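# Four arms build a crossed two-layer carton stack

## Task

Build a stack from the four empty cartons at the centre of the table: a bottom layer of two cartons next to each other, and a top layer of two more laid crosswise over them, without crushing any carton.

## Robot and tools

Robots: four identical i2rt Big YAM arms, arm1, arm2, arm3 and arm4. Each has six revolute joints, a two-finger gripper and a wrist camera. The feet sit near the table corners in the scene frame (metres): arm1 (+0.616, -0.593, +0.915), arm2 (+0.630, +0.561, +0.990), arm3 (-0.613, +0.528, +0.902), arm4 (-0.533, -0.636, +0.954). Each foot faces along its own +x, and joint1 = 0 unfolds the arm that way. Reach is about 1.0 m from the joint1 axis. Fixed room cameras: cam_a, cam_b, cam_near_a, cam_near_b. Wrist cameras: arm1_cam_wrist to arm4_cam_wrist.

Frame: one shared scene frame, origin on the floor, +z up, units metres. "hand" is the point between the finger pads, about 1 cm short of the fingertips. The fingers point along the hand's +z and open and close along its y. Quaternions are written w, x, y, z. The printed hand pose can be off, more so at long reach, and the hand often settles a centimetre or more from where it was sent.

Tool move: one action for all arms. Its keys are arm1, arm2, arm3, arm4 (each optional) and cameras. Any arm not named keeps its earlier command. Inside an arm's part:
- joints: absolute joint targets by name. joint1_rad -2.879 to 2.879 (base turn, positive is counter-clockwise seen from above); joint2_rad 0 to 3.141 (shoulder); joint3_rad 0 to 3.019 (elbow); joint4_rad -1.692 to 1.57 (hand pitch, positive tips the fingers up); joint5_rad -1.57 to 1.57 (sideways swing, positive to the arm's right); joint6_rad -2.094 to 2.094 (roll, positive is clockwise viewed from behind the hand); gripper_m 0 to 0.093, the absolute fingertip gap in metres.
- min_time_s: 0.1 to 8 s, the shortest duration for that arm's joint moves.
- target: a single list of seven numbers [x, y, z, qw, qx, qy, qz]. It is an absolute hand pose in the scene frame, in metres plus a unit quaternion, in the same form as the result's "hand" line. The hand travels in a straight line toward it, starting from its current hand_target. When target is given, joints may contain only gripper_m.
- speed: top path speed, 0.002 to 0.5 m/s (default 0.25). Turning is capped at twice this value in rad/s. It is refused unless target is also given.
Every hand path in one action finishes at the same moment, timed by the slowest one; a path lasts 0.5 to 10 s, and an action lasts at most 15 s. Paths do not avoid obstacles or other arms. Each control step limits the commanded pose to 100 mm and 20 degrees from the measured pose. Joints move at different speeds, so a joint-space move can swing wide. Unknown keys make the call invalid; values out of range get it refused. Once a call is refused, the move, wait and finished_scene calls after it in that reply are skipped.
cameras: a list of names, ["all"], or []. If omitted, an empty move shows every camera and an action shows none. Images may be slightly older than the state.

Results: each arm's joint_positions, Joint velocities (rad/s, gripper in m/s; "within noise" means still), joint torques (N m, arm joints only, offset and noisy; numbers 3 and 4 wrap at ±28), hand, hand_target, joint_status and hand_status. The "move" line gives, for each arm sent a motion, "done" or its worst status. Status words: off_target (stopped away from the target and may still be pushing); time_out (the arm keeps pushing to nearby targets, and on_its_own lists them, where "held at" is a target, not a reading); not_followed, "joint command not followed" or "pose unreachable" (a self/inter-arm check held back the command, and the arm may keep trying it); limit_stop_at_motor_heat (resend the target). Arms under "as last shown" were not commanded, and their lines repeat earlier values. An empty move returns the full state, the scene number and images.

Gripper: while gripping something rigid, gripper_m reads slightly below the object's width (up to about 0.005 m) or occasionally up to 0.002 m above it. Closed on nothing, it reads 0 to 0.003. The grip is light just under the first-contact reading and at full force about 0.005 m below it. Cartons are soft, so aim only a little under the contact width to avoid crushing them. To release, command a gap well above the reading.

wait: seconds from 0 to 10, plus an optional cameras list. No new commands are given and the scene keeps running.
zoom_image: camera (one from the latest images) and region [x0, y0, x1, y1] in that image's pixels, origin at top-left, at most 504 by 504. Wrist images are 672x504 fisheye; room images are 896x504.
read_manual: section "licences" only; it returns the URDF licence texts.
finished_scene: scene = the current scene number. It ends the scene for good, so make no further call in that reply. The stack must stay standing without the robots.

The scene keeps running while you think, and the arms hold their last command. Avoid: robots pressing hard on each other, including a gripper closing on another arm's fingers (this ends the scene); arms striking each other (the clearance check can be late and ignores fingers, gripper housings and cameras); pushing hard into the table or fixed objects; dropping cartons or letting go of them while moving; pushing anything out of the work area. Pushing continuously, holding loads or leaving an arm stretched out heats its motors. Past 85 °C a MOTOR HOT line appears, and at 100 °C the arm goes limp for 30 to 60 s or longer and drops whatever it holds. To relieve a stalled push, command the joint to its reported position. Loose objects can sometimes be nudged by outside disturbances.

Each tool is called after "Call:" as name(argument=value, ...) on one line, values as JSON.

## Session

Call:
move()

Call:
zoom_image(camera="cam_b", region=[340, 180, 560, 400])

Call:
zoom_image(camera="cam_near_b", region=[280, 240, 640, 480])

Call:
zoom_image(camera="cam_near_a", region=[200, 250, 640, 500])

Scene clock: 0.00 s.
Joint torques (N m): no reading
Heat: arm1: hottest joint1_rad 37 °C; arm2: hottest joint1_rad 35 °C; arm3: hottest joint1_rad 35 °C; arm4: hottest joint1_rad 41 °C.
Joint velocities: within noise
arm1.joint_positions: joint1_rad=+0.328 joint2_rad=+0.613 joint3_rad=+1.402 joint4_rad=-1.249 joint5_rad=-0.191 joint6_rad=-0.064 gripper_m=+0.09396
arm1.joint_status: not commanded
arm1.hand: x=+0.3884 y=-0.5100 z=+1.4810 quat_wxyz=(-0.063, +0.838, -0.127, -0.527) (m; scene frame)
arm1.hand_target: x=+0.3910 y=-0.5114 z=+1.4928 quat_wxyz=(-0.067, +0.831, -0.124, -0.538) (m; scene frame)
arm1.hand_status: not commanded
arm2.joint_positions: joint1_rad=+0.178 joint2_rad=+0.637 joint3_rad=+1.317 joint4_rad=-1.338 joint5_rad=+0.119 joint6_rad=+0.322 gripper_m=+0.09396
arm2.joint_status: not commanded
arm2.hand: x=+0.4686 y=+0.3728 z=+1.4915 quat_wxyz=(-0.216, -0.860, -0.247, +0.391) (m; scene frame)
arm2.hand_target: x=+0.4695 y=+0.3740 z=+1.5042 quat_wxyz=(-0.224, -0.854, -0.245, +0.401) (m; scene frame)
arm2.hand_status: not commanded
arm3.joint_positions: joint1_rad=-0.182 joint2_rad=+0.526 joint3_rad=+1.317 joint4_rad=-1.483 joint5_rad=-0.105 joint6_rad=-0.195 gripper_m=+0.09396
arm3.joint_status: not commanded
arm3.hand: x=-0.5119 y=+0.3684 z=+1.3946 quat_wxyz=(-0.369, -0.371, -0.825, +0.213) (m; scene frame)
arm3.hand_target: x=-0.5129 y=+0.3703 z=+1.4072 quat_wxyz=(-0.380, -0.368, -0.819, +0.222) (m; scene frame)
arm3.hand_status: not commanded
arm4.joint_positions: joint1_rad=+0.123 joint2_rad=+0.645 joint3_rad=+1.427 joint4_rad=-1.276 joint5_rad=-0.007 joint6_rad=-0.285 gripper_m=+0.09396
arm4.joint_status: not commanded
arm4.hand: x=-0.4240 y=-0.4131 z=+1.5181 quat_wxyz=(-0.469, +0.554, -0.655, -0.210) (m; scene frame)
arm4.hand_target: x=-0.4253 y=-0.4158 z=+1.5272 quat_wxyz=(-0.477, +0.551, -0.651, -0.213) (m; scene frame)
arm4.hand_status: not commanded
pictures: arm1_cam_wrist, arm2_cam_wrist, arm3_cam_wrist, arm4_cam_wrist, cam_a, cam_b, cam_near_a, cam_near_b
camera_calibration:
arm1_cam_wrist: T_world_to_cam=[[0.269501, 0.96282, -0.0186432, 0.413525], [0.840259, -0.244565, -0.483893, 0.269023], [-0.470461, 0.114744, -0.874929, 1.66139], [0, 0, 0, 1]] pos_world=[0.444122, -0.522991, 1.59148]
arm2_cam_wrist: T_world_to_cam=[[-0.595357, 0.783328, -0.178739, 0.254131], [0.792348, 0.535538, -0.292204, -0.130137], [-0.13317, -0.315589, -0.939505, 1.70654], [0, 0, 0, 1]] pos_world=[0.481673, 0.409192, 1.6107]
arm3_cam_wrist: T_world_to_cam=[[-0.766993, -0.636362, 0.0822444, -0.273324], [-0.632108, 0.727321, -0.267288, -0.214407], [0.110274, -0.256995, -0.960101, 1.6129], [0, 0, 0, 1]] pos_world=[-0.523027, 0.396518, 1.51372]
arm4_cam_wrist: T_world_to_cam=[[0.923272, -0.289782, 0.252181, -0.114035], [-0.167938, -0.894892, -0.413479, 0.190402], [0.345494, 0.339403, -0.874894, 1.7375], [0, 0, 0, 1]] pos_world=[-0.463035, -0.452369, 1.62761]

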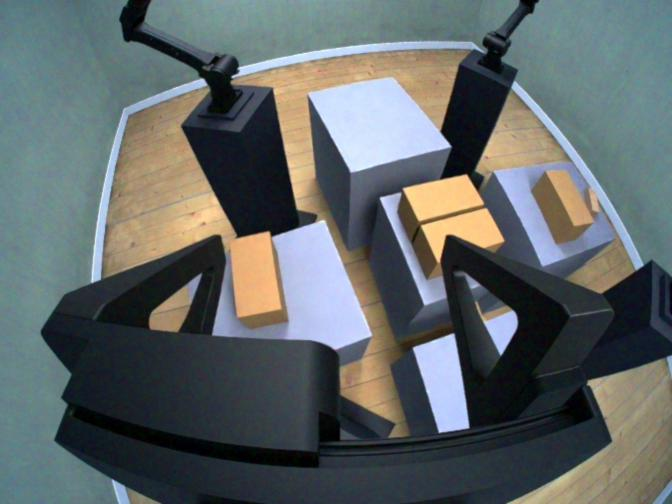

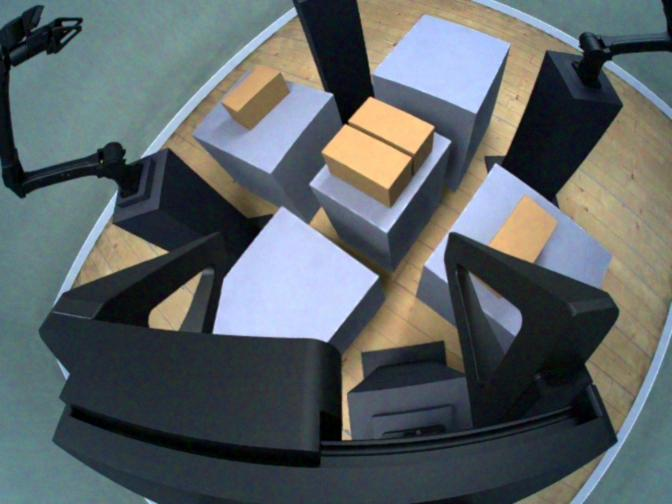

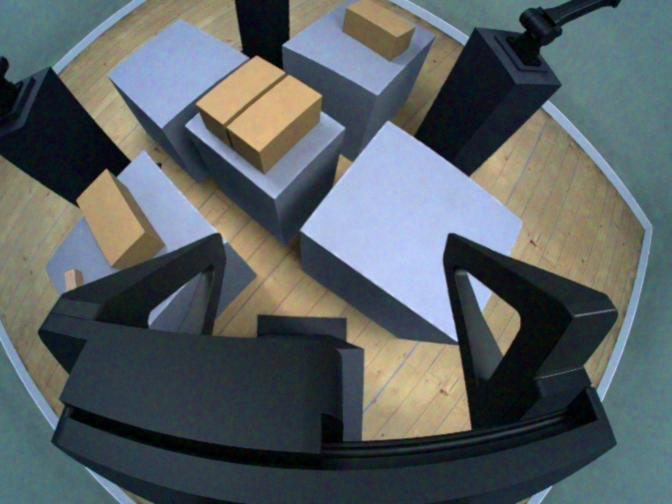

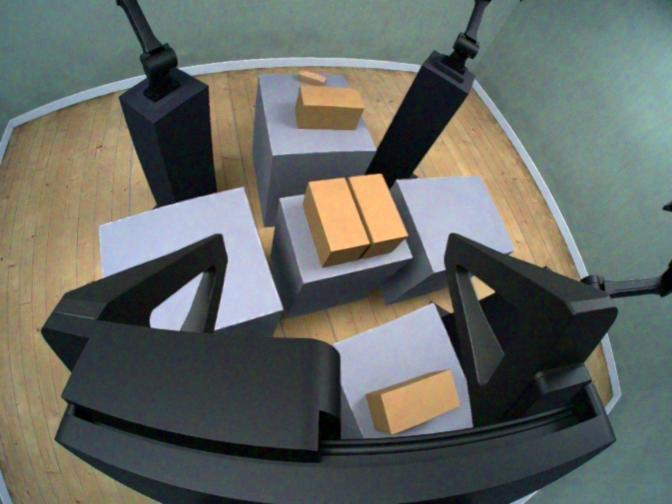

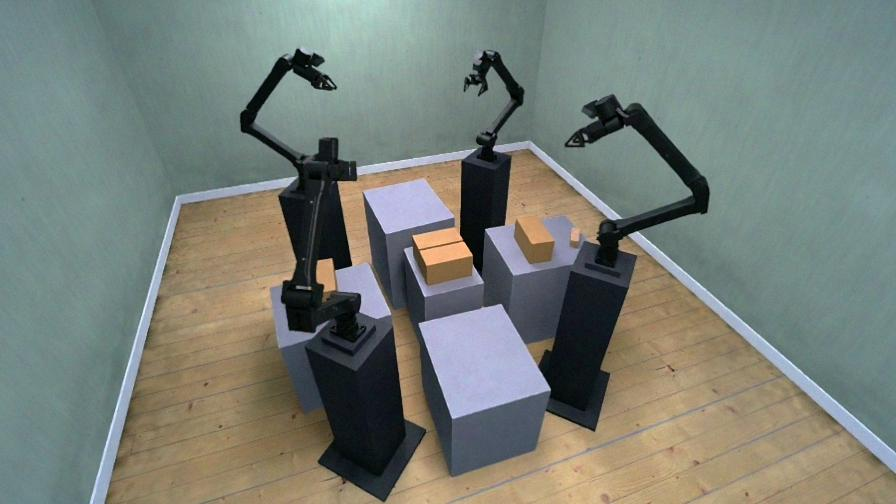

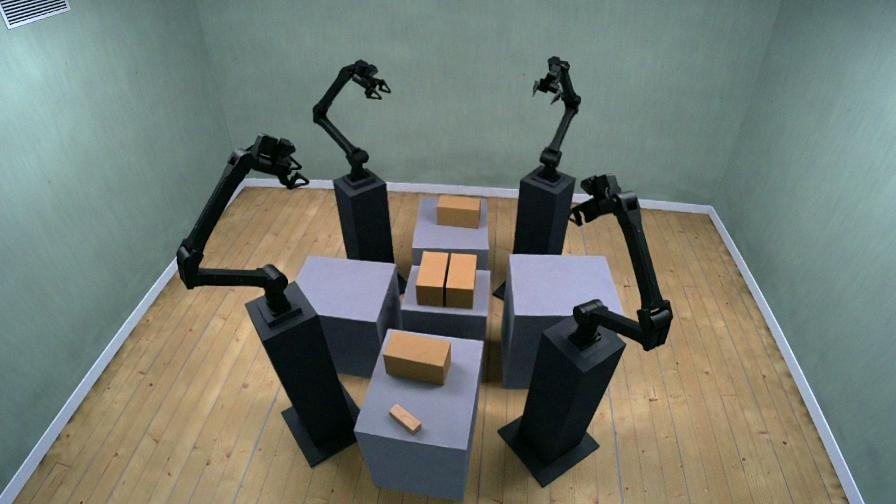

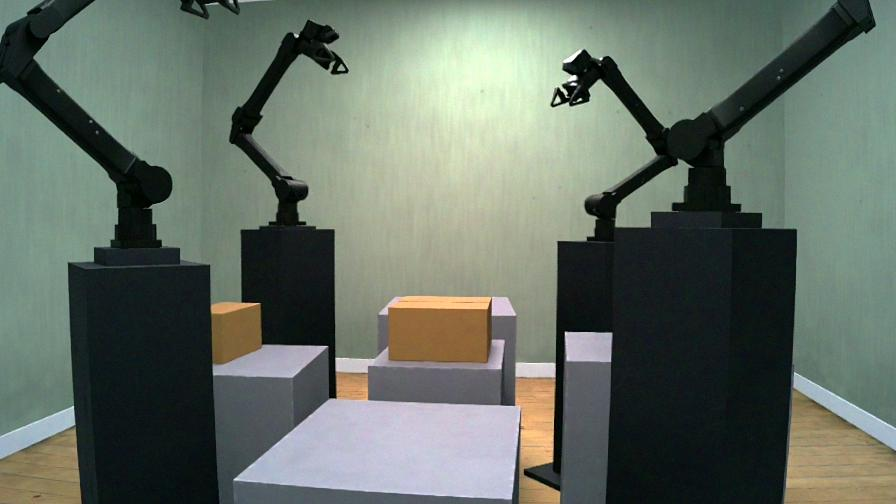

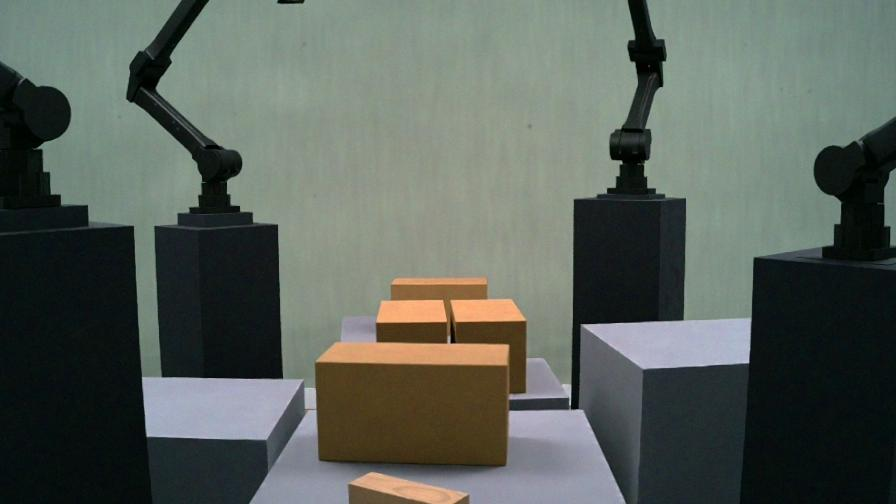

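Scaled by 2.291 from the camera's 896x504 image, which has a finer 1280x720 frame.

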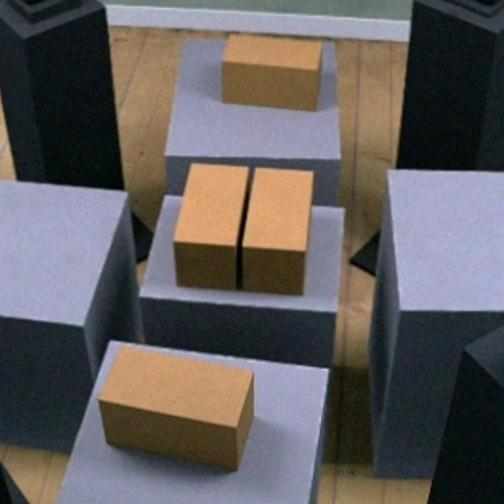

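Scaled by 1.400 from the camera's 896x504 image, which has a finer 1280x720 frame.

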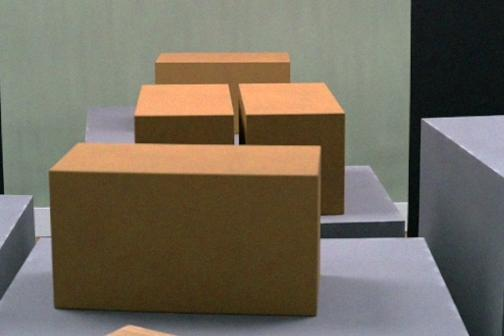

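Scaled by 1.145 from the camera's 896x504 image, which has a finer 1280x720 frame.

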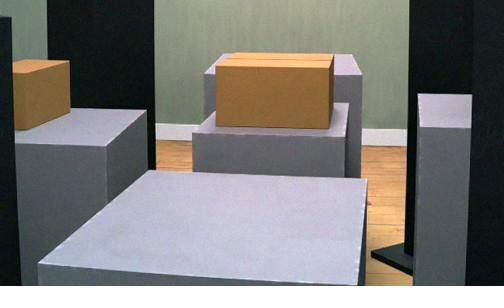

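Call:
move(arm1={"target":[0.21,-0.65,0.88,0,0.966,0,-0.259],"speed":0.35}, arm2={"target":[0.275,0.54,0.92,0,0.966,0,-0.259],"speed":0.35}, arm3={"target":[-0.125,0.54,0.92,0.2588,0,0.9659,0],"speed":0.35}, arm4={"target":[-0.205,-0.65,0.88,0.2588,0,0.9659,0],"speed":0.35}, cameras=["arm1_cam_wrist","arm2_cam_wrist","arm3_cam_wrist","arm4_cam_wrist","cam_near_b"])

Scene clock: 5.37 s.
Joint torques (N m): arm1=[1.08 -6.07 6.39 1.66 -0.02 0.14] | arm2=[-0.38 -5.07 6.35 2.29 0.17 -0.03] | arm3=[1.14 -10.4 9.13 1.57 -0.06 0.05] | arm4=[-0.91 -5.48 6.26 1.5 0.17 -0.09]
Heat: arm1: hottest joint3_rad 38 °C; arm2: hottest joint1_rad 35 °C; arm3: hottest joint3_rad 36 °C; arm4: hottest joint1_rad 41 °C.
move: arm1 off_target; arm2 off_target; arm3 off_target; arm4 off_target
Joint velocities: within noise
arm1.joint_positions: joint1_rad=+0.976 joint2_rad=+1.559 joint3_rad=+0.508 joint4_rad=-0.038 joint5_rad=+0.093 joint6_rad=+0.151 gripper_m=+0.09396
arm1.joint_status: not commanded
arm1.hand: x=+0.2289 y=-0.6408 z=+0.8744 quat_wxyz=(-0.006, +0.970, -0.004, -0.243) (m; scene frame)
arm1.hand_target: x=+0.2108 y=-0.6500 z=+0.8808 quat_wxyz=(+0.000, +0.966, +0.000, -0.259) (m; scene frame)
arm1.hand_status: off_target (0.022 m and 2.1 deg from the pose sent, 0.642 m and 37.9 deg at the start)
arm2.joint_positions: joint1_rad=-0.666 joint2_rad=+1.609 joint3_rad=+0.352 joint4_rad=+0.169 joint5_rad=+0.038 joint6_rad=+0.076 gripper_m=+0.09396
arm2.joint_status: not commanded
arm2.hand: x=+0.2926 y=+0.5369 z=+0.9163 quat_wxyz=(-0.002, -0.970, -0.004, +0.243) (m; scene frame)
arm2.hand_target: x=+0.2755 y=+0.5401 z=+0.9207 quat_wxyz=(+0.000, -0.966, +0.000, +0.259) (m; scene frame)
arm2.hand_status: off_target (0.018 m and 1.9 deg from the pose sent, 0.626 m and 42.5 deg at the start)
arm3.joint_positions: joint1_rad=+0.927 joint2_rad=+1.586 joint3_rad=+0.750 joint4_rad=-0.261 joint5_rad=+0.023 joint6_rad=+0.034 gripper_m=+0.09396
arm3.joint_status: not commanded
arm3.hand: x=-0.1484 y=+0.5337 z=+0.9074 quat_wxyz=(-0.236, -0.009, -0.972, +0.003) (m; scene frame)
arm3.hand_target: x=-0.1262 y=+0.5400 z=+0.9208 quat_wxyz=(-0.259, +0.000, -0.966, +0.000) (m; scene frame)
arm3.hand_status: off_target (0.027 m and 2.9 deg from the pose sent, 0.636 m and 53.6 deg at the start)
arm4.joint_positions: joint1_rad=-1.031 joint2_rad=+1.571 joint3_rad=+0.275 joint4_rad=+0.225 joint5_rad=-0.028 joint6_rad=-0.057 gripper_m=+0.09396
arm4.joint_status: not commanded
arm4.hand: x=-0.2198 y=-0.6444 z=+0.8781 quat_wxyz=(-0.249, +0.011, -0.969, -0.002) (m; scene frame)
arm4.hand_target: x=-0.2055 y=-0.6501 z=+0.8805 quat_wxyz=(-0.259, +0.000, -0.966, +0.000) (m; scene frame)
arm4.hand_status: off_target (0.016 m and 1.8 deg from the pose sent, 0.715 m and 82.1 deg at the start; pose on its path clipped on 11 of 109 steps)
pictures: arm1_cam_wrist, arm2_cam_wrist, arm3_cam_wrist, arm4_cam_wrist, cam_near_b
camera_calibration:
arm1_cam_wrist: T_world_to_cam=[[-0.00233789, 0.999923, 0.0121804, 0.630148], [0.992274, 0.000808729, 0.124065, -0.331601], [0.124045, 0.0123764, -0.992199, 0.971565], [0, 0, 0, 1]] pos_world=[0.209994, -0.641856, 0.997451]
arm2_cam_wrist: T_world_to_cam=[[-0.00968475, 0.999943, -0.00442438, -0.529425], [0.992777, 0.0101443, 0.119541, -0.400456], [0.119579, -0.0032347, -0.992819, 1.00167], [0, 0, 0, 1]] pos_world=[0.272658, 0.536697, 1.04]
arm3_cam_wrist: T_world_to_cam=[[-0.0140302, -0.999896, 0.00321071, 0.528216], [-0.991514, 0.0143274, 0.12921, -0.267749], [-0.129243, -0.00137063, -0.991612, 1.00418], [0, 0, 0, 1]] pos_world=[-0.128283, 0.533374, 1.02865]
arm4_cam_wrist: T_world_to_cam=[[0.0340979, -0.999413, 0.0032091, -0.642361], [-0.992802, -0.0335032, 0.114984, -0.337217], [-0.114809, -0.00710672, -0.993362, 0.965214], [0, 0, 0, 1]] pos_world=[-0.202071, -0.646423, 0.999643]

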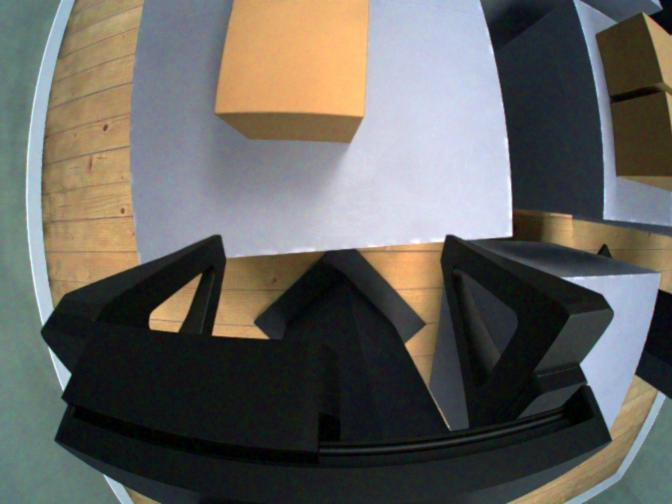

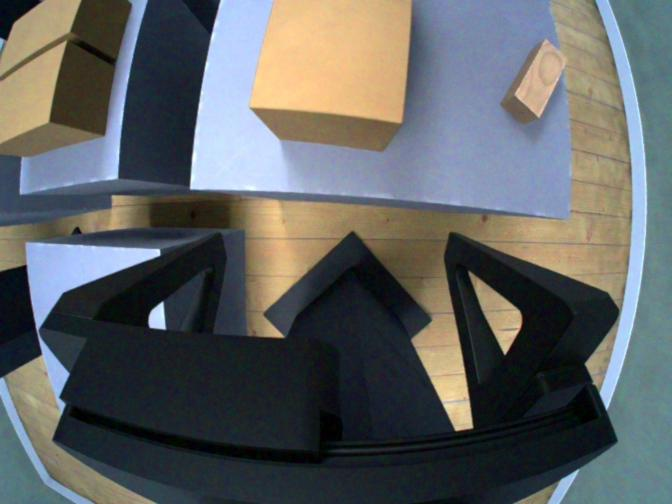

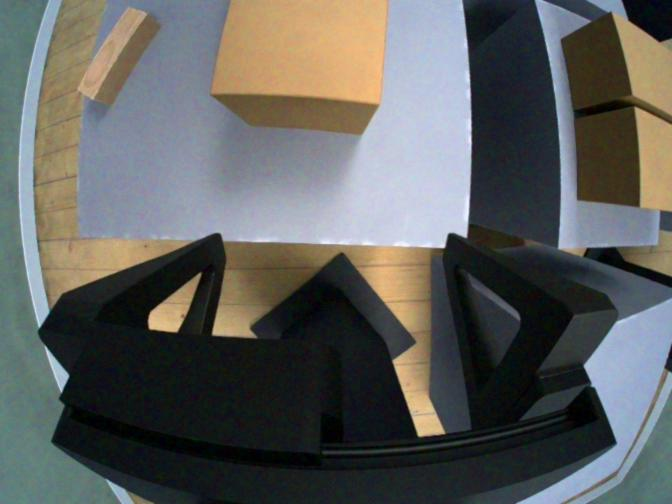

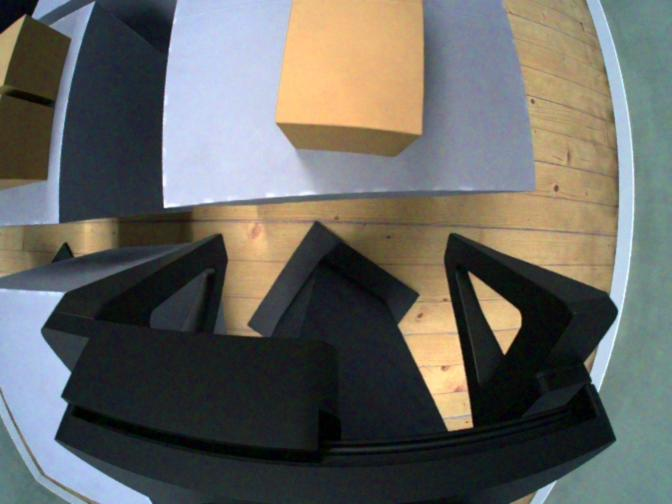

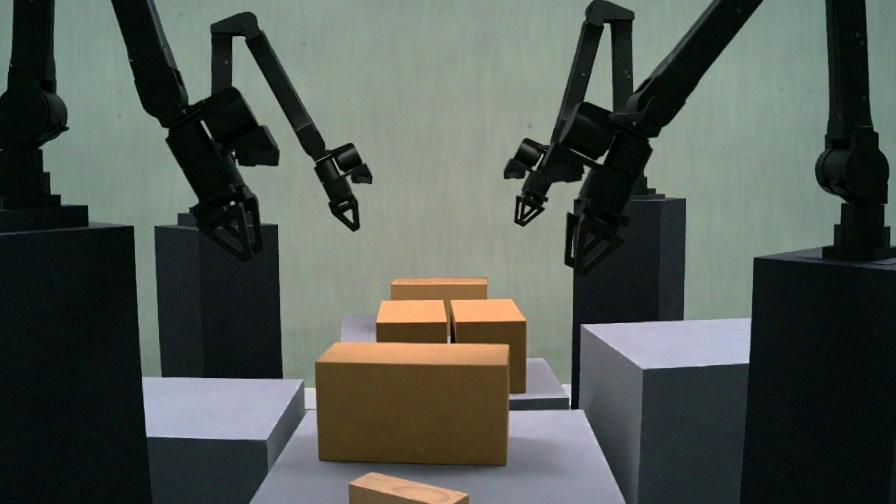

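Call:
move(arm1={"target":[0.166,-0.681,0.688,0,0.966,0,-0.259],"speed":0.25}, arm2={"target":[0.233,0.538,0.728,0,0.966,0,-0.259],"speed":0.25}, arm3={"target":[-0.072,0.555,0.732,0.2588,0,0.9659,0],"speed":0.25}, arm4={"target":[-0.171,-0.666,0.685,0.2588,0,0.9659,0],"speed":0.25}, cameras=["arm1_cam_wrist","arm2_cam_wrist","arm3_cam_wrist","arm4_cam_wrist"])

Call:
move(arm1={"target":[0.086,-0.681,0.688,0,0.966,0,-0.259],"speed":0.08}, arm2={"target":[0.157,0.538,0.728,0,0.966,0,-0.259],"speed":0.08}, arm3={"target":[0.0,0.555,0.734,0.2588,0,0.9659,0],"speed":0.08}, arm4={"target":[-0.086,-0.666,0.687,0.2588,0,0.9659,0],"speed":0.08}, cameras=["arm1_cam_wrist","arm2_cam_wrist","arm3_cam_wrist","arm4_cam_wrist","cam_near_b"])

Scene clock: 12.93 s.
Joint torques (N m): arm1=[1.08 -10.11 1.74 1.68 0.23 0.16] | arm2=[-0.79 -10.4 0.03 2.36 0.08 -0.15] | arm3=[1.32 -14.86 4.94 1.57 0.26 0.21] | arm4=[-0.97 -10.81 -1.13 1.5 -0.02 -0.25]
Heat: arm1: hottest joint3_rad 38 °C; arm2: hottest joint1_rad 35 °C; arm3: hottest joint3_rad 37 °C; arm4: hottest joint1_rad 41 °C.
move: arm1 done; arm2 done; arm3 off_target; arm4 done
Joint velocities: within noise
arm1.joint_positions: joint1_rad=+1.036 joint2_rad=+2.275 joint3_rad=+0.746 joint4_rad=+0.457 joint5_rad=+0.116 joint6_rad=+0.201 gripper_m=+0.09396
arm1.joint_status: not commanded
arm1.hand: x=+0.1699 y=-0.6741 z=+0.6916 quat_wxyz=(-0.002, +0.968, -0.003, -0.253) (m; scene frame)
arm1.hand_target: x=+0.1662 y=-0.6810 z=+0.6881 quat_wxyz=(+0.000, +0.966, +0.000, -0.259) (m; scene frame)
arm1.hand_status: done (0.009 m and 0.8 deg from the pose sent, 0.201 m and 2.1 deg at the start)
arm2.joint_positions: joint1_rad=-0.671 joint2_rad=+2.426 joint3_rad=+0.647 joint4_rad=+0.710 joint5_rad=+0.038 joint6_rad=+0.076 gripper_m=+0.09396
arm2.joint_status: not commanded
arm2.hand: x=+0.2358 y=+0.5335 z=+0.7301 quat_wxyz=(-0.003, -0.967, -0.001, +0.253) (m; scene frame)
arm2.hand_target: x=+0.2330 y=+0.5380 z=+0.7280 quat_wxyz=(+0.000, -0.966, +0.000, +0.259) (m; scene frame)
arm2.hand_status: done (0.006 m and 0.8 deg from the pose sent, 0.198 m and 1.9 deg at the start)
arm3.joint_positions: joint1_rad=+0.953 joint2_rad=+2.167 joint3_rad=+0.913 joint4_rad=+0.170 joint5_rad=+0.030 joint6_rad=+0.043 gripper_m=+0.09396
arm3.joint_status: not commanded
arm3.hand: x=-0.0874 y=+0.5482 z=+0.7271 quat_wxyz=(-0.243, -0.002, -0.970, +0.001) (m; scene frame)
arm3.hand_target: x=-0.0723 y=+0.5551 z=+0.7325 quat_wxyz=(-0.259, +0.000, -0.966, +0.000) (m; scene frame)
arm3.hand_status: off_target (0.018 m and 1.9 deg from the pose sent, 0.192 m and 2.9 deg at the start)
arm4.joint_positions: joint1_rad=-1.081 joint2_rad=+2.467 joint3_rad=+0.575 joint4_rad=+0.840 joint5_rad=-0.049 joint6_rad=-0.084 gripper_m=+0.09396
arm4.joint_status: not commanded
arm4.hand: x=-0.1705 y=-0.6606 z=+0.6903 quat_wxyz=(-0.258, +0.003, -0.966, -0.002) (m; scene frame)
arm4.hand_target: x=-0.1712 y=-0.6659 z=+0.6851 quat_wxyz=(-0.259, +0.000, -0.966, +0.000) (m; scene frame)
arm4.hand_status: done (0.008 m and 0.4 deg from the pose sent, 0.200 m and 1.8 deg at the start)
pictures: arm1_cam_wrist, arm2_cam_wrist, arm3_cam_wrist, arm4_cam_wrist
camera_calibration:
arm1_cam_wrist: T_world_to_cam=[[-0.00651453, 0.999966, 0.00508829, 0.671183], [0.994647, 0.00595498, 0.103156, -0.232923], [0.103122, 0.00573306, -0.994652, 0.798771], [0, 0, 0, 1]] pos_world=[0.153678, -0.674353, 0.815111]
arm2_cam_wrist: T_world_to_cam=[[-0.0051458, 0.999969, -0.00590967, -0.527409], [0.99498, 0.00571057, 0.099908, -0.305537], [0.0999387, -0.0053659, -0.994979, 0.830861], [0, 0, 0, 1]] pos_world=[0.218254, 0.533596, 0.854098]
arm3_cam_wrist: T_world_to_cam=[[0.000657824, -0.99999, 0.00443172, 0.54452], [-0.993216, -0.000138027, 0.116283, -0.166883], [-0.116282, -0.00447815, -0.993206, 0.837222], [0, 0, 0, 1]] pos_world=[-0.0687557, 0.54824, 0.848526]
arm4_cam_wrist: T_world_to_cam=[[0.0177784, -0.999842, 0.000209494, -0.660605], [-0.995317, -0.017678, 0.0950321, -0.243336], [-0.0950133, -0.00189803, -0.995474, 0.792439], [0, 0, 0, 1]] pos_world=[-0.15516, -0.663298, 0.812116]

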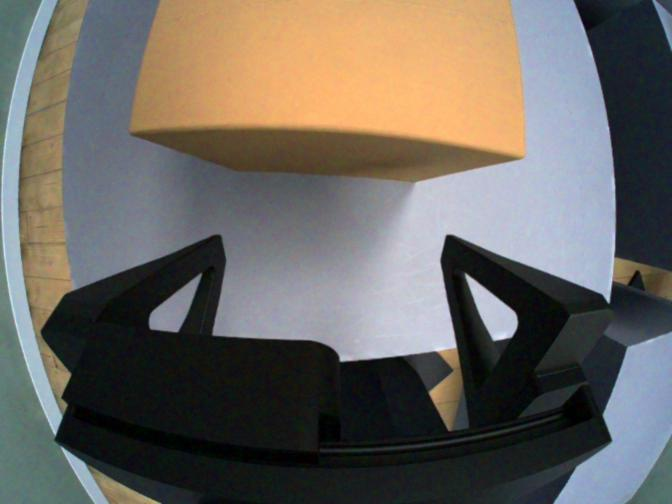

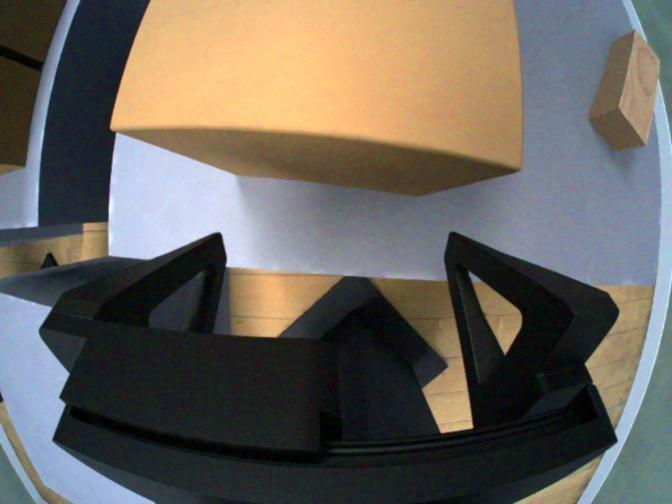

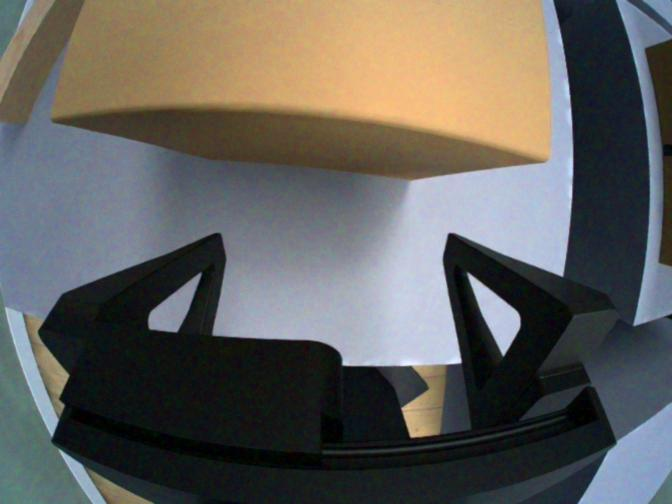

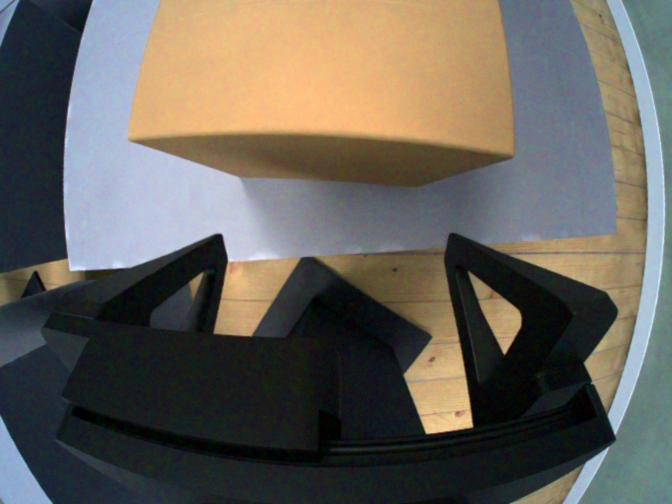

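Scene clock: 14.63 s.
Joint torques (N m): arm1=[-1.96 -12.1 6.45 1.52 -0.01 -0.15] | arm2=[0.32 -13.16 5.71 2.02 -0.12 -0.21] | arm3=[0.67 -16.44 9.37 1.44 0.05 0.12] | arm4=[0.91 -15.97 4.38 1.48 0.17 -0.06]
Heat: arm1: hottest joint3_rad 38 °C; arm2: hottest joint1_rad 35 °C; arm3: hottest joint3_rad 37 °C; arm4: hottest joint1_rad 41 °C.
move: arm1 off_target; arm2 off_target; arm3 off_target; arm4 off_target
Joint velocities: within noise
arm1.joint_positions: joint1_rad=+1.028 joint2_rad=+2.307 joint3_rad=+0.897 joint4_rad=+0.277 joint5_rad=+0.104 joint6_rad=+0.198 gripper_m=+0.09396
arm1.joint_status: not commanded
arm1.hand: x=+0.1313 y=-0.6812 z=+0.6795 quat_wxyz=(-0.005, +0.975, -0.002, -0.222) (m; scene frame)
arm1.hand_target: x=+0.0883 y=-0.6802 z=+0.6910 quat_wxyz=(-0.001, +0.966, +0.000, -0.259) (m; scene frame)
arm1.hand_status: off_target (0.046 m and 4.4 deg from the pose sent, 0.084 m and 0.9 deg at the start)
arm2.joint_positions: joint1_rad=-0.685 joint2_rad=+2.426 joint3_rad=+0.773 joint4_rad=+0.505 joint5_rad=+0.037 joint6_rad=+0.072 gripper_m=+0.09396
arm2.joint_status: not commanded
arm2.hand: x=+0.2055 y=+0.5367 z=+0.7147 quat_wxyz=(+0.002, -0.977, +0.003, +0.215) (m; scene frame)
arm2.hand_target: x=+0.1590 y=+0.5384 z=+0.7307 quat_wxyz=(+0.001, -0.966, +0.000, +0.259) (m; scene frame)
arm2.hand_status: off_target (0.050 m and 5.2 deg from the pose sent, 0.079 m and 0.8 deg at the start)
arm3.joint_positions: joint1_rad=+0.953 joint2_rad=+2.236 joint3_rad=+1.069 joint4_rad=+0.019 joint5_rad=+0.031 joint6_rad=+0.044 gripper_m=+0.09396
arm3.joint_status: not commanded
arm3.hand: x=-0.0519 y=+0.5498 z=+0.7130 quat_wxyz=(-0.212, -0.002, -0.977, +0.003) (m; scene frame)
arm3.hand_target: x=-0.0036 y=+0.5549 z=+0.7376 quat_wxyz=(-0.259, +0.000, -0.966, +0.000) (m; scene frame)
arm3.hand_status: off_target (0.056 m and 5.5 deg from the pose sent, 0.088 m and 1.9 deg at the start)
arm4.joint_positions: joint1_rad=-1.081 joint2_rad=+2.441 joint3_rad=+0.713 joint4_rad=+0.579 joint5_rad=-0.043 joint6_rad=-0.082 gripper_m=+0.09396
arm4.joint_status: not commanded
arm4.hand: x=-0.1365 y=-0.6647 z=+0.6734 quat_wxyz=(-0.211, +0.000, -0.977, -0.004) (m; scene frame)
arm4.hand_target: x=-0.0878 y=-0.6656 z=+0.6899 quat_wxyz=(-0.259, +0.000, -0.966, -0.001) (m; scene frame)
arm4.hand_status: off_target (0.052 m and 5.7 deg from the pose sent, 0.085 m and 0.4 deg at the start)
pictures: arm1_cam_wrist, arm2_cam_wrist, arm3_cam_wrist, arm4_cam_wrist, cam_near_b
camera_calibration:
arm1_cam_wrist: T_world_to_cam=[[-0.00743812, 0.999929, 0.00933411, 0.675316], [0.986232, 0.00579353, 0.165265, -0.234475], [0.165199, 0.0104349, -0.986205, 0.779943], [0, 0, 0, 1]] pos_world=[0.107424, -0.682049, 0.80163]
arm2_cam_wrist: T_world_to_cam=[[0.00498825, 0.999986, 0.00161773, -0.53823], [0.984034, -0.00519648, 0.177907, -0.321517], [0.177912, 0.000704459, -0.984046, 0.791471], [0, 0, 0, 1]] pos_world=[0.178256, 0.535994, 0.836914]
arm3_cam_wrist: T_world_to_cam=[[-0.0000551893, -0.999972, 0.00754152, 0.543936], [-0.98387, 0.00140335, 0.178878, -0.175081], [-0.178884, -0.00741, -0.983842, 0.819181], [0, 0, 0, 1]] pos_world=[-0.025689, 0.550236, 0.833161]
arm4_cam_wrist: T_world_to_cam=[[0.0132383, -0.999897, -0.0055217, -0.662087], [-0.981359, -0.0140513, 0.191669, -0.268769], [-0.191727, 0.0028814, -0.981444, 0.759344], [0, 0, 0, 1]] pos_world=[-0.109408, -0.667983, 0.793112]

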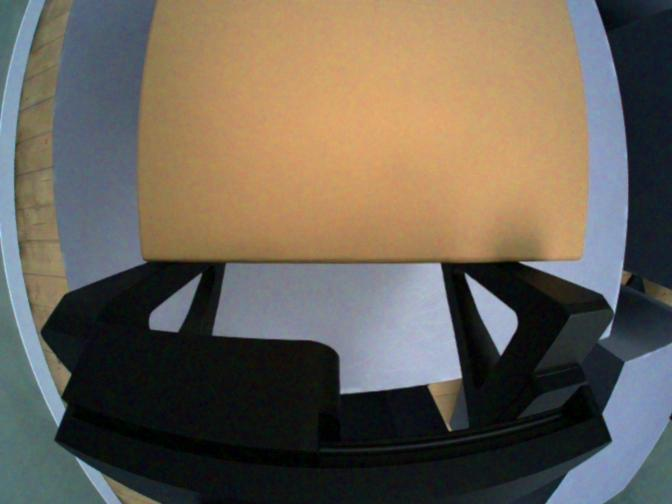

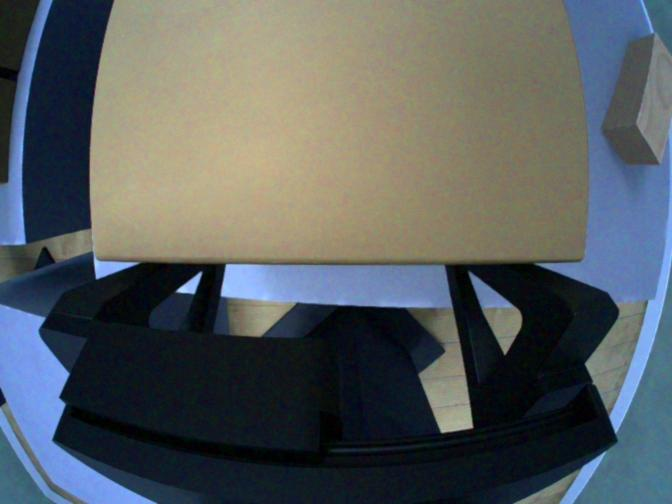

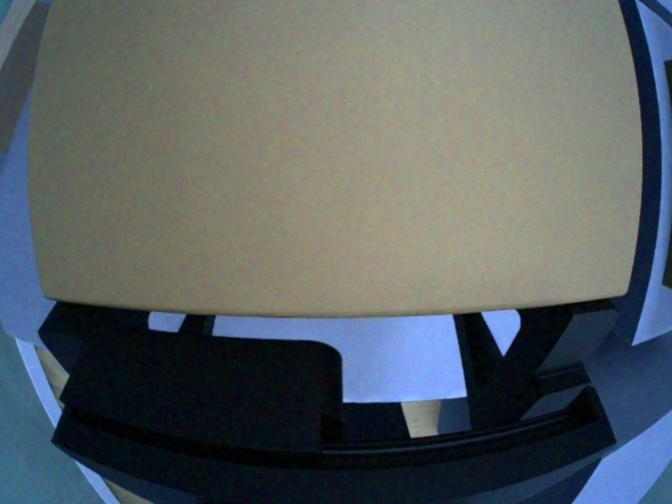

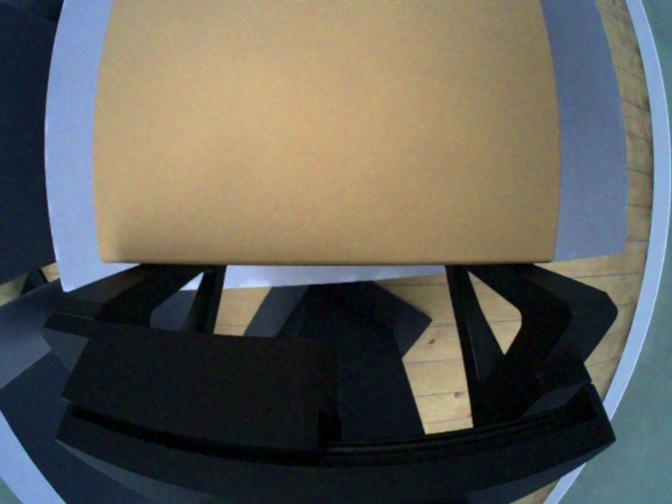

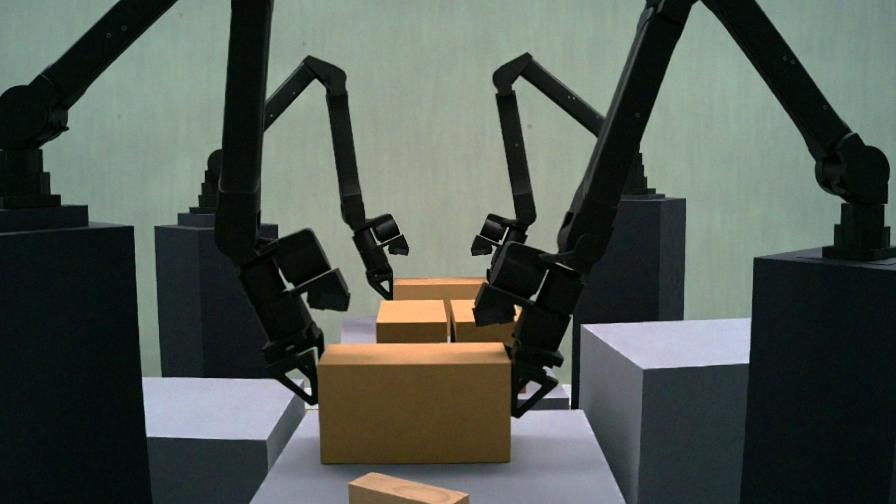

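Call:
move(arm1={"target":[0.08,-0.681,0.92,0,0.966,0,-0.259],"speed":0.12}, arm2={"target":[0.150,0.538,0.92,0,0.966,0,-0.259],"speed":0.12}, arm3={"target":[0.006,0.555,0.925,0.2588,0,0.9659,0],"speed":0.12}, arm4={"target":[-0.080,-0.666,0.92,0.2588,0,0.9659,0],"speed":0.12})

Call:
move(arm1={"target":[0.076,-0.44,0.925,0,0.966,0,-0.259],"speed":0.1}, arm2={"target":[0.070,0.056,0.92,0,0.966,0,-0.259],"speed":0.1}, arm3={"target":[-0.060,0.060,0.925,0.2588,0,0.9659,0],"speed":0.1}, arm4={"target":[-0.073,-0.427,0.925,0.2588,0,0.9659,0],"speed":0.1}, cameras=["cam_near_a","cam_near_b","arm2_cam_wrist","arm1_cam_wrist"])

Call:
zoom_image(camera="cam_near_a", region=[330, 200, 590, 380])

Scene clock: 20.17 s.
Joint torques (N m): arm1=[-1.85 -13.1 10.3 1.7 0.13 -0.16] | arm2=[-0.26 -13.68 8.98 3.19 0.03 -0.17] | arm3=[0.62 -16.32 13.52 1.66 0.09 0.13] | arm4=[0.91 -13.57 11.64 2.35 0.03 0.03]
Heat: arm1: hottest joint3_rad 38 °C; arm2: hottest joint1_rad 35 °C; arm3: hottest joint3_rad 38 °C; arm4: hottest joint1_rad 41 °C.
move: arm1 off_target; arm2 off_target; arm3 off_target; arm4 off_target
Joint velocities: within noise
arm1.joint_positions: joint1_rad=+1.026 joint2_rad=+1.757 joint3_rad=+0.858 joint4_rad=-0.288 joint5_rad=+0.101 joint6_rad=+0.199 gripper_m=+0.09396
arm1.joint_status: not commanded
arm1.hand: x=+0.1343 y=-0.6798 z=+0.8772 quat_wxyz=(-0.009, +0.980, -0.002, -0.197) (m; scene frame)
arm1.hand_target: x=+0.0847 y=-0.6798 z=+0.9230 quat_wxyz=(-0.002, +0.966, +0.000, -0.259) (m; scene frame)
arm1.hand_status: off_target (0.069 m and 7.4 deg from the pose sent, 0.246 m and 4.4 deg at the start)
arm2.joint_positions: joint1_rad=-0.688 joint2_rad=+1.871 joint3_rad=+0.669 joint4_rad=+0.001 joint5_rad=+0.034 joint6_rad=+0.069 gripper_m=+0.09396
arm2.joint_status: not commanded
arm2.hand: x=+0.2031 y=+0.5369 z=+0.8786 quat_wxyz=(+0.003, -0.982, +0.002, +0.189) (m; scene frame)
arm2.hand_target: x=+0.1532 y=+0.5384 z=+0.9217 quat_wxyz=(+0.001, -0.966, +0.000, +0.259) (m; scene frame)
arm2.hand_status: off_target (0.067 m and 8.3 deg from the pose sent, 0.213 m and 5.2 deg at the start)
arm3.joint_positions: joint1_rad=+0.953 joint2_rad=+1.861 joint3_rad=+1.075 joint4_rad=-0.404 joint5_rad=+0.030 joint6_rad=+0.044 gripper_m=+0.09396
arm3.joint_status: not commanded
arm3.hand: x=-0.0562 y=+0.5490 z=+0.8769 quat_wxyz=(-0.191, -0.001, -0.982, +0.004) (m; scene frame)
arm3.hand_target: x=-0.0011 y=+0.5547 z=+0.9294 quat_wxyz=(-0.259, +0.000, -0.966, +0.000) (m; scene frame)
arm3.hand_status: off_target (0.079 m and 8.0 deg from the pose sent, 0.220 m and 5.5 deg at the start)
arm4.joint_positions: joint1_rad=-1.081 joint2_rad=+1.678 joint3_rad=+0.579 joint4_rad=-0.097 joint5_rad=-0.039 joint6_rad=-0.091 gripper_m=+0.09396
arm4.joint_status: not commanded
arm4.hand: x=-0.1390 y=-0.6655 z=+0.8831 quat_wxyz=(-0.188, +0.004, -0.982, -0.003) (m; scene frame)
arm4.hand_target: x=-0.0843 y=-0.6654 z=+0.9234 quat_wxyz=(-0.259, +0.000, -0.966, -0.001) (m; scene frame)
arm4.hand_status: off_target (0.070 m and 8.3 deg from the pose sent, 0.253 m and 5.7 deg at the start)
pictures: none

Scene clock: 25.97 s.
Joint torques (N m): arm1=[-0.91 -10.17 12.46 1.83 -0.25 0.21] | arm2=[-4.66 -18.14 16.65 2.24 1.67 -0.4] | arm3=[3.37 -19.9 14.45 1.59 -1.61 0.5] | arm4=[-0.5 -11.99 15.64 1.91 1.18 -0.11]
Heat: arm1: hottest joint3_rad 39 °C; arm2: hottest joint1_rad 35 °C; arm3: hottest joint3_rad 41 °C; arm4: hottest joint1_rad 41 °C.
move: arm1 off_target; arm2 off_target; arm3 off_target; arm4 off_target
Joint velocities: within noise
arm1.joint_positions: joint1_rad=+0.493 joint2_rad=+1.741 joint3_rad=+0.895 joint4_rad=-0.345 joint5_rad=-0.155 joint6_rad=-0.297 gripper_m=+0.09396
arm1.joint_status: not commanded
arm1.hand: x=+0.1350 y=-0.4627 z=+0.8927 quat_wxyz=(+0.016, +0.979, +0.005, -0.203) (m; scene frame)
arm1.hand_target: x=+0.0824 y=-0.4415 z=+0.9296 quat_wxyz=(+0.000, +0.966, +0.000, -0.259) (m; scene frame)
arm1.hand_status: off_target (0.071 m and 6.9 deg from the pose sent, 0.251 m and 7.4 deg at the start)
arm2.joint_positions: joint1_rad=+0.114 joint2_rad=+2.345 joint3_rad=+1.681 joint4_rad=-0.658 joint5_rad=+0.340 joint6_rad=+0.788 gripper_m=+0.09396
arm2.joint_status: not commanded
arm2.hand: x=+0.1378 y=+0.0666 z=+0.8820 quat_wxyz=(+0.022, -0.977, -0.021, +0.210) (m; scene frame)
arm2.hand_target: x=+0.0752 y=+0.0625 z=+0.9242 quat_wxyz=(+0.001, -0.966, +0.001, +0.260) (m; scene frame)
arm2.hand_status: off_target (0.078 m and 6.7 deg from the pose sent, 0.501 m and 8.3 deg at the start)
arm3.joint_positions: joint1_rad=+0.082 joint2_rad=+2.139 joint3_rad=+1.578 joint4_rad=-0.751 joint5_rad=-0.332 joint6_rad=-0.751 gripper_m=+0.09396
arm3.joint_status: not commanded
arm3.hand: x=-0.1182 y=+0.0767 z=+0.8810 quat_wxyz=(-0.207, -0.014, -0.978, -0.027) (m; scene frame)
arm3.hand_target: x=-0.0653 y=+0.0658 z=+0.9284 quat_wxyz=(-0.260, +0.001, -0.966, -0.001) (m; scene frame)
arm3.hand_status: off_target (0.075 m and 7.0 deg from the pose sent, 0.491 m and 8.0 deg at the start)
arm4.joint_positions: joint1_rad=-0.468 joint2_rad=+1.733 joint3_rad=+0.721 joint4_rad=-0.236 joint5_rad=+0.224 joint6_rad=+0.450 gripper_m=+0.09396
arm4.joint_status: not commanded
arm4.hand: x=-0.1402 y=-0.4556 z=+0.8930 quat_wxyz=(-0.194, +0.017, -0.981, +0.022) (m; scene frame)
arm4.hand_target: x=-0.0798 y=-0.4300 z=+0.9312 quat_wxyz=(-0.259, -0.001, -0.966, +0.000) (m; scene frame)
arm4.hand_status: off_target (0.080 m and 8.3 deg from the pose sent, 0.251 m and 8.3 deg at the start)
pictures: arm1_cam_wrist, arm2_cam_wrist, cam_near_a, cam_near_b
camera_calibration:
arm1_cam_wrist: T_world_to_cam=[[-0.0288105, 0.999167, -0.0289078, 0.491509], [0.978338, 0.0341173, 0.204181, -0.295153], [0.204997, -0.022399, -0.978506, 0.959868], [0, 0, 0, 1]] pos_world=[0.10615, -0.45953, 1.01371]
arm2_cam_wrist: T_world_to_cam=[[-0.0322614, 0.998185, 0.0508434, -0.106303], [0.981934, 0.0221642, 0.187921, -0.297535], [0.186453, 0.0559874, -0.980867, 0.960858], [0, 0, 0, 1]] pos_world=[0.109575, 0.0589086, 1.00379]

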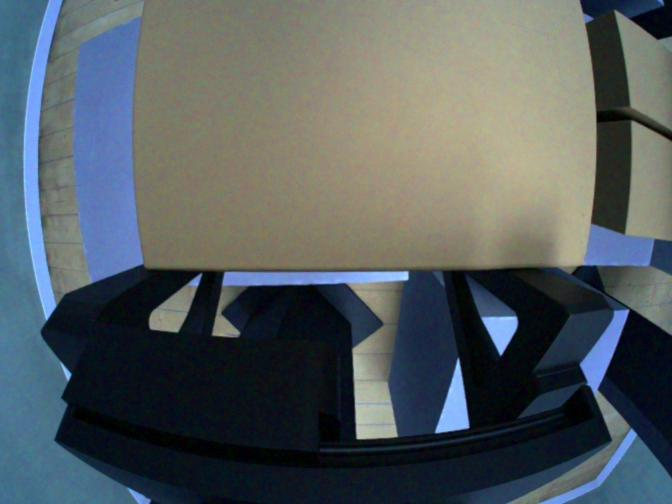

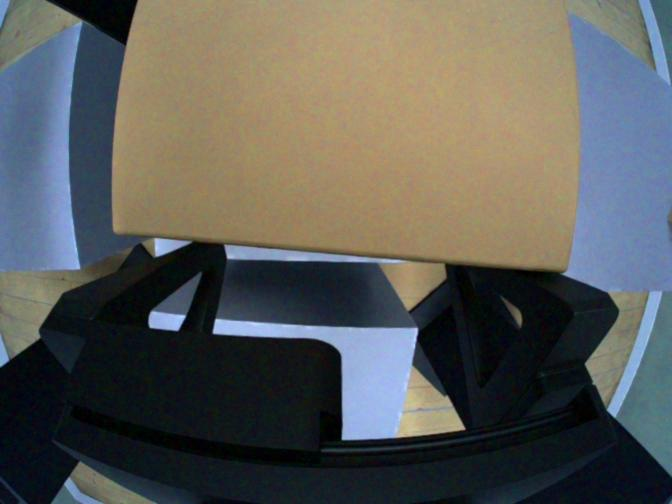

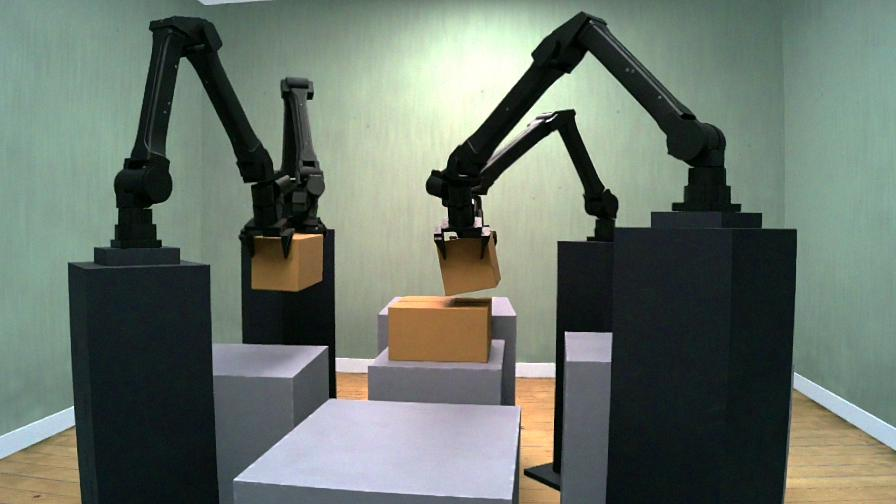

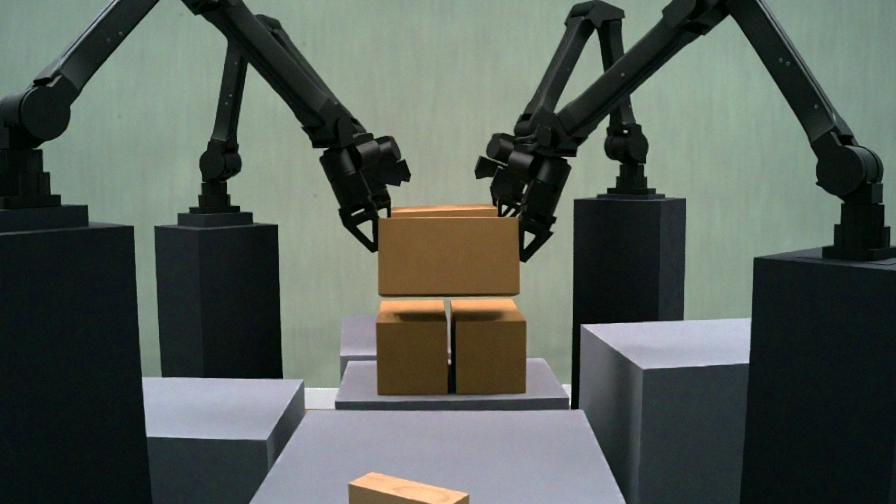

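Scaled by 1.938 from the camera's 896x504 image, which has a finer 1280x720 frame.

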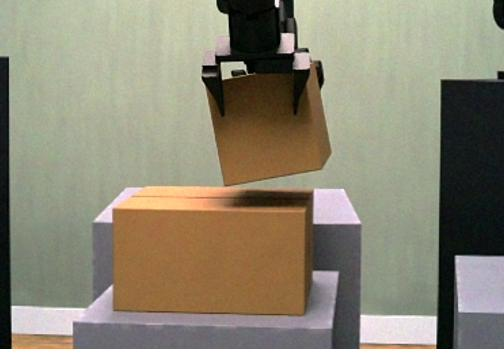

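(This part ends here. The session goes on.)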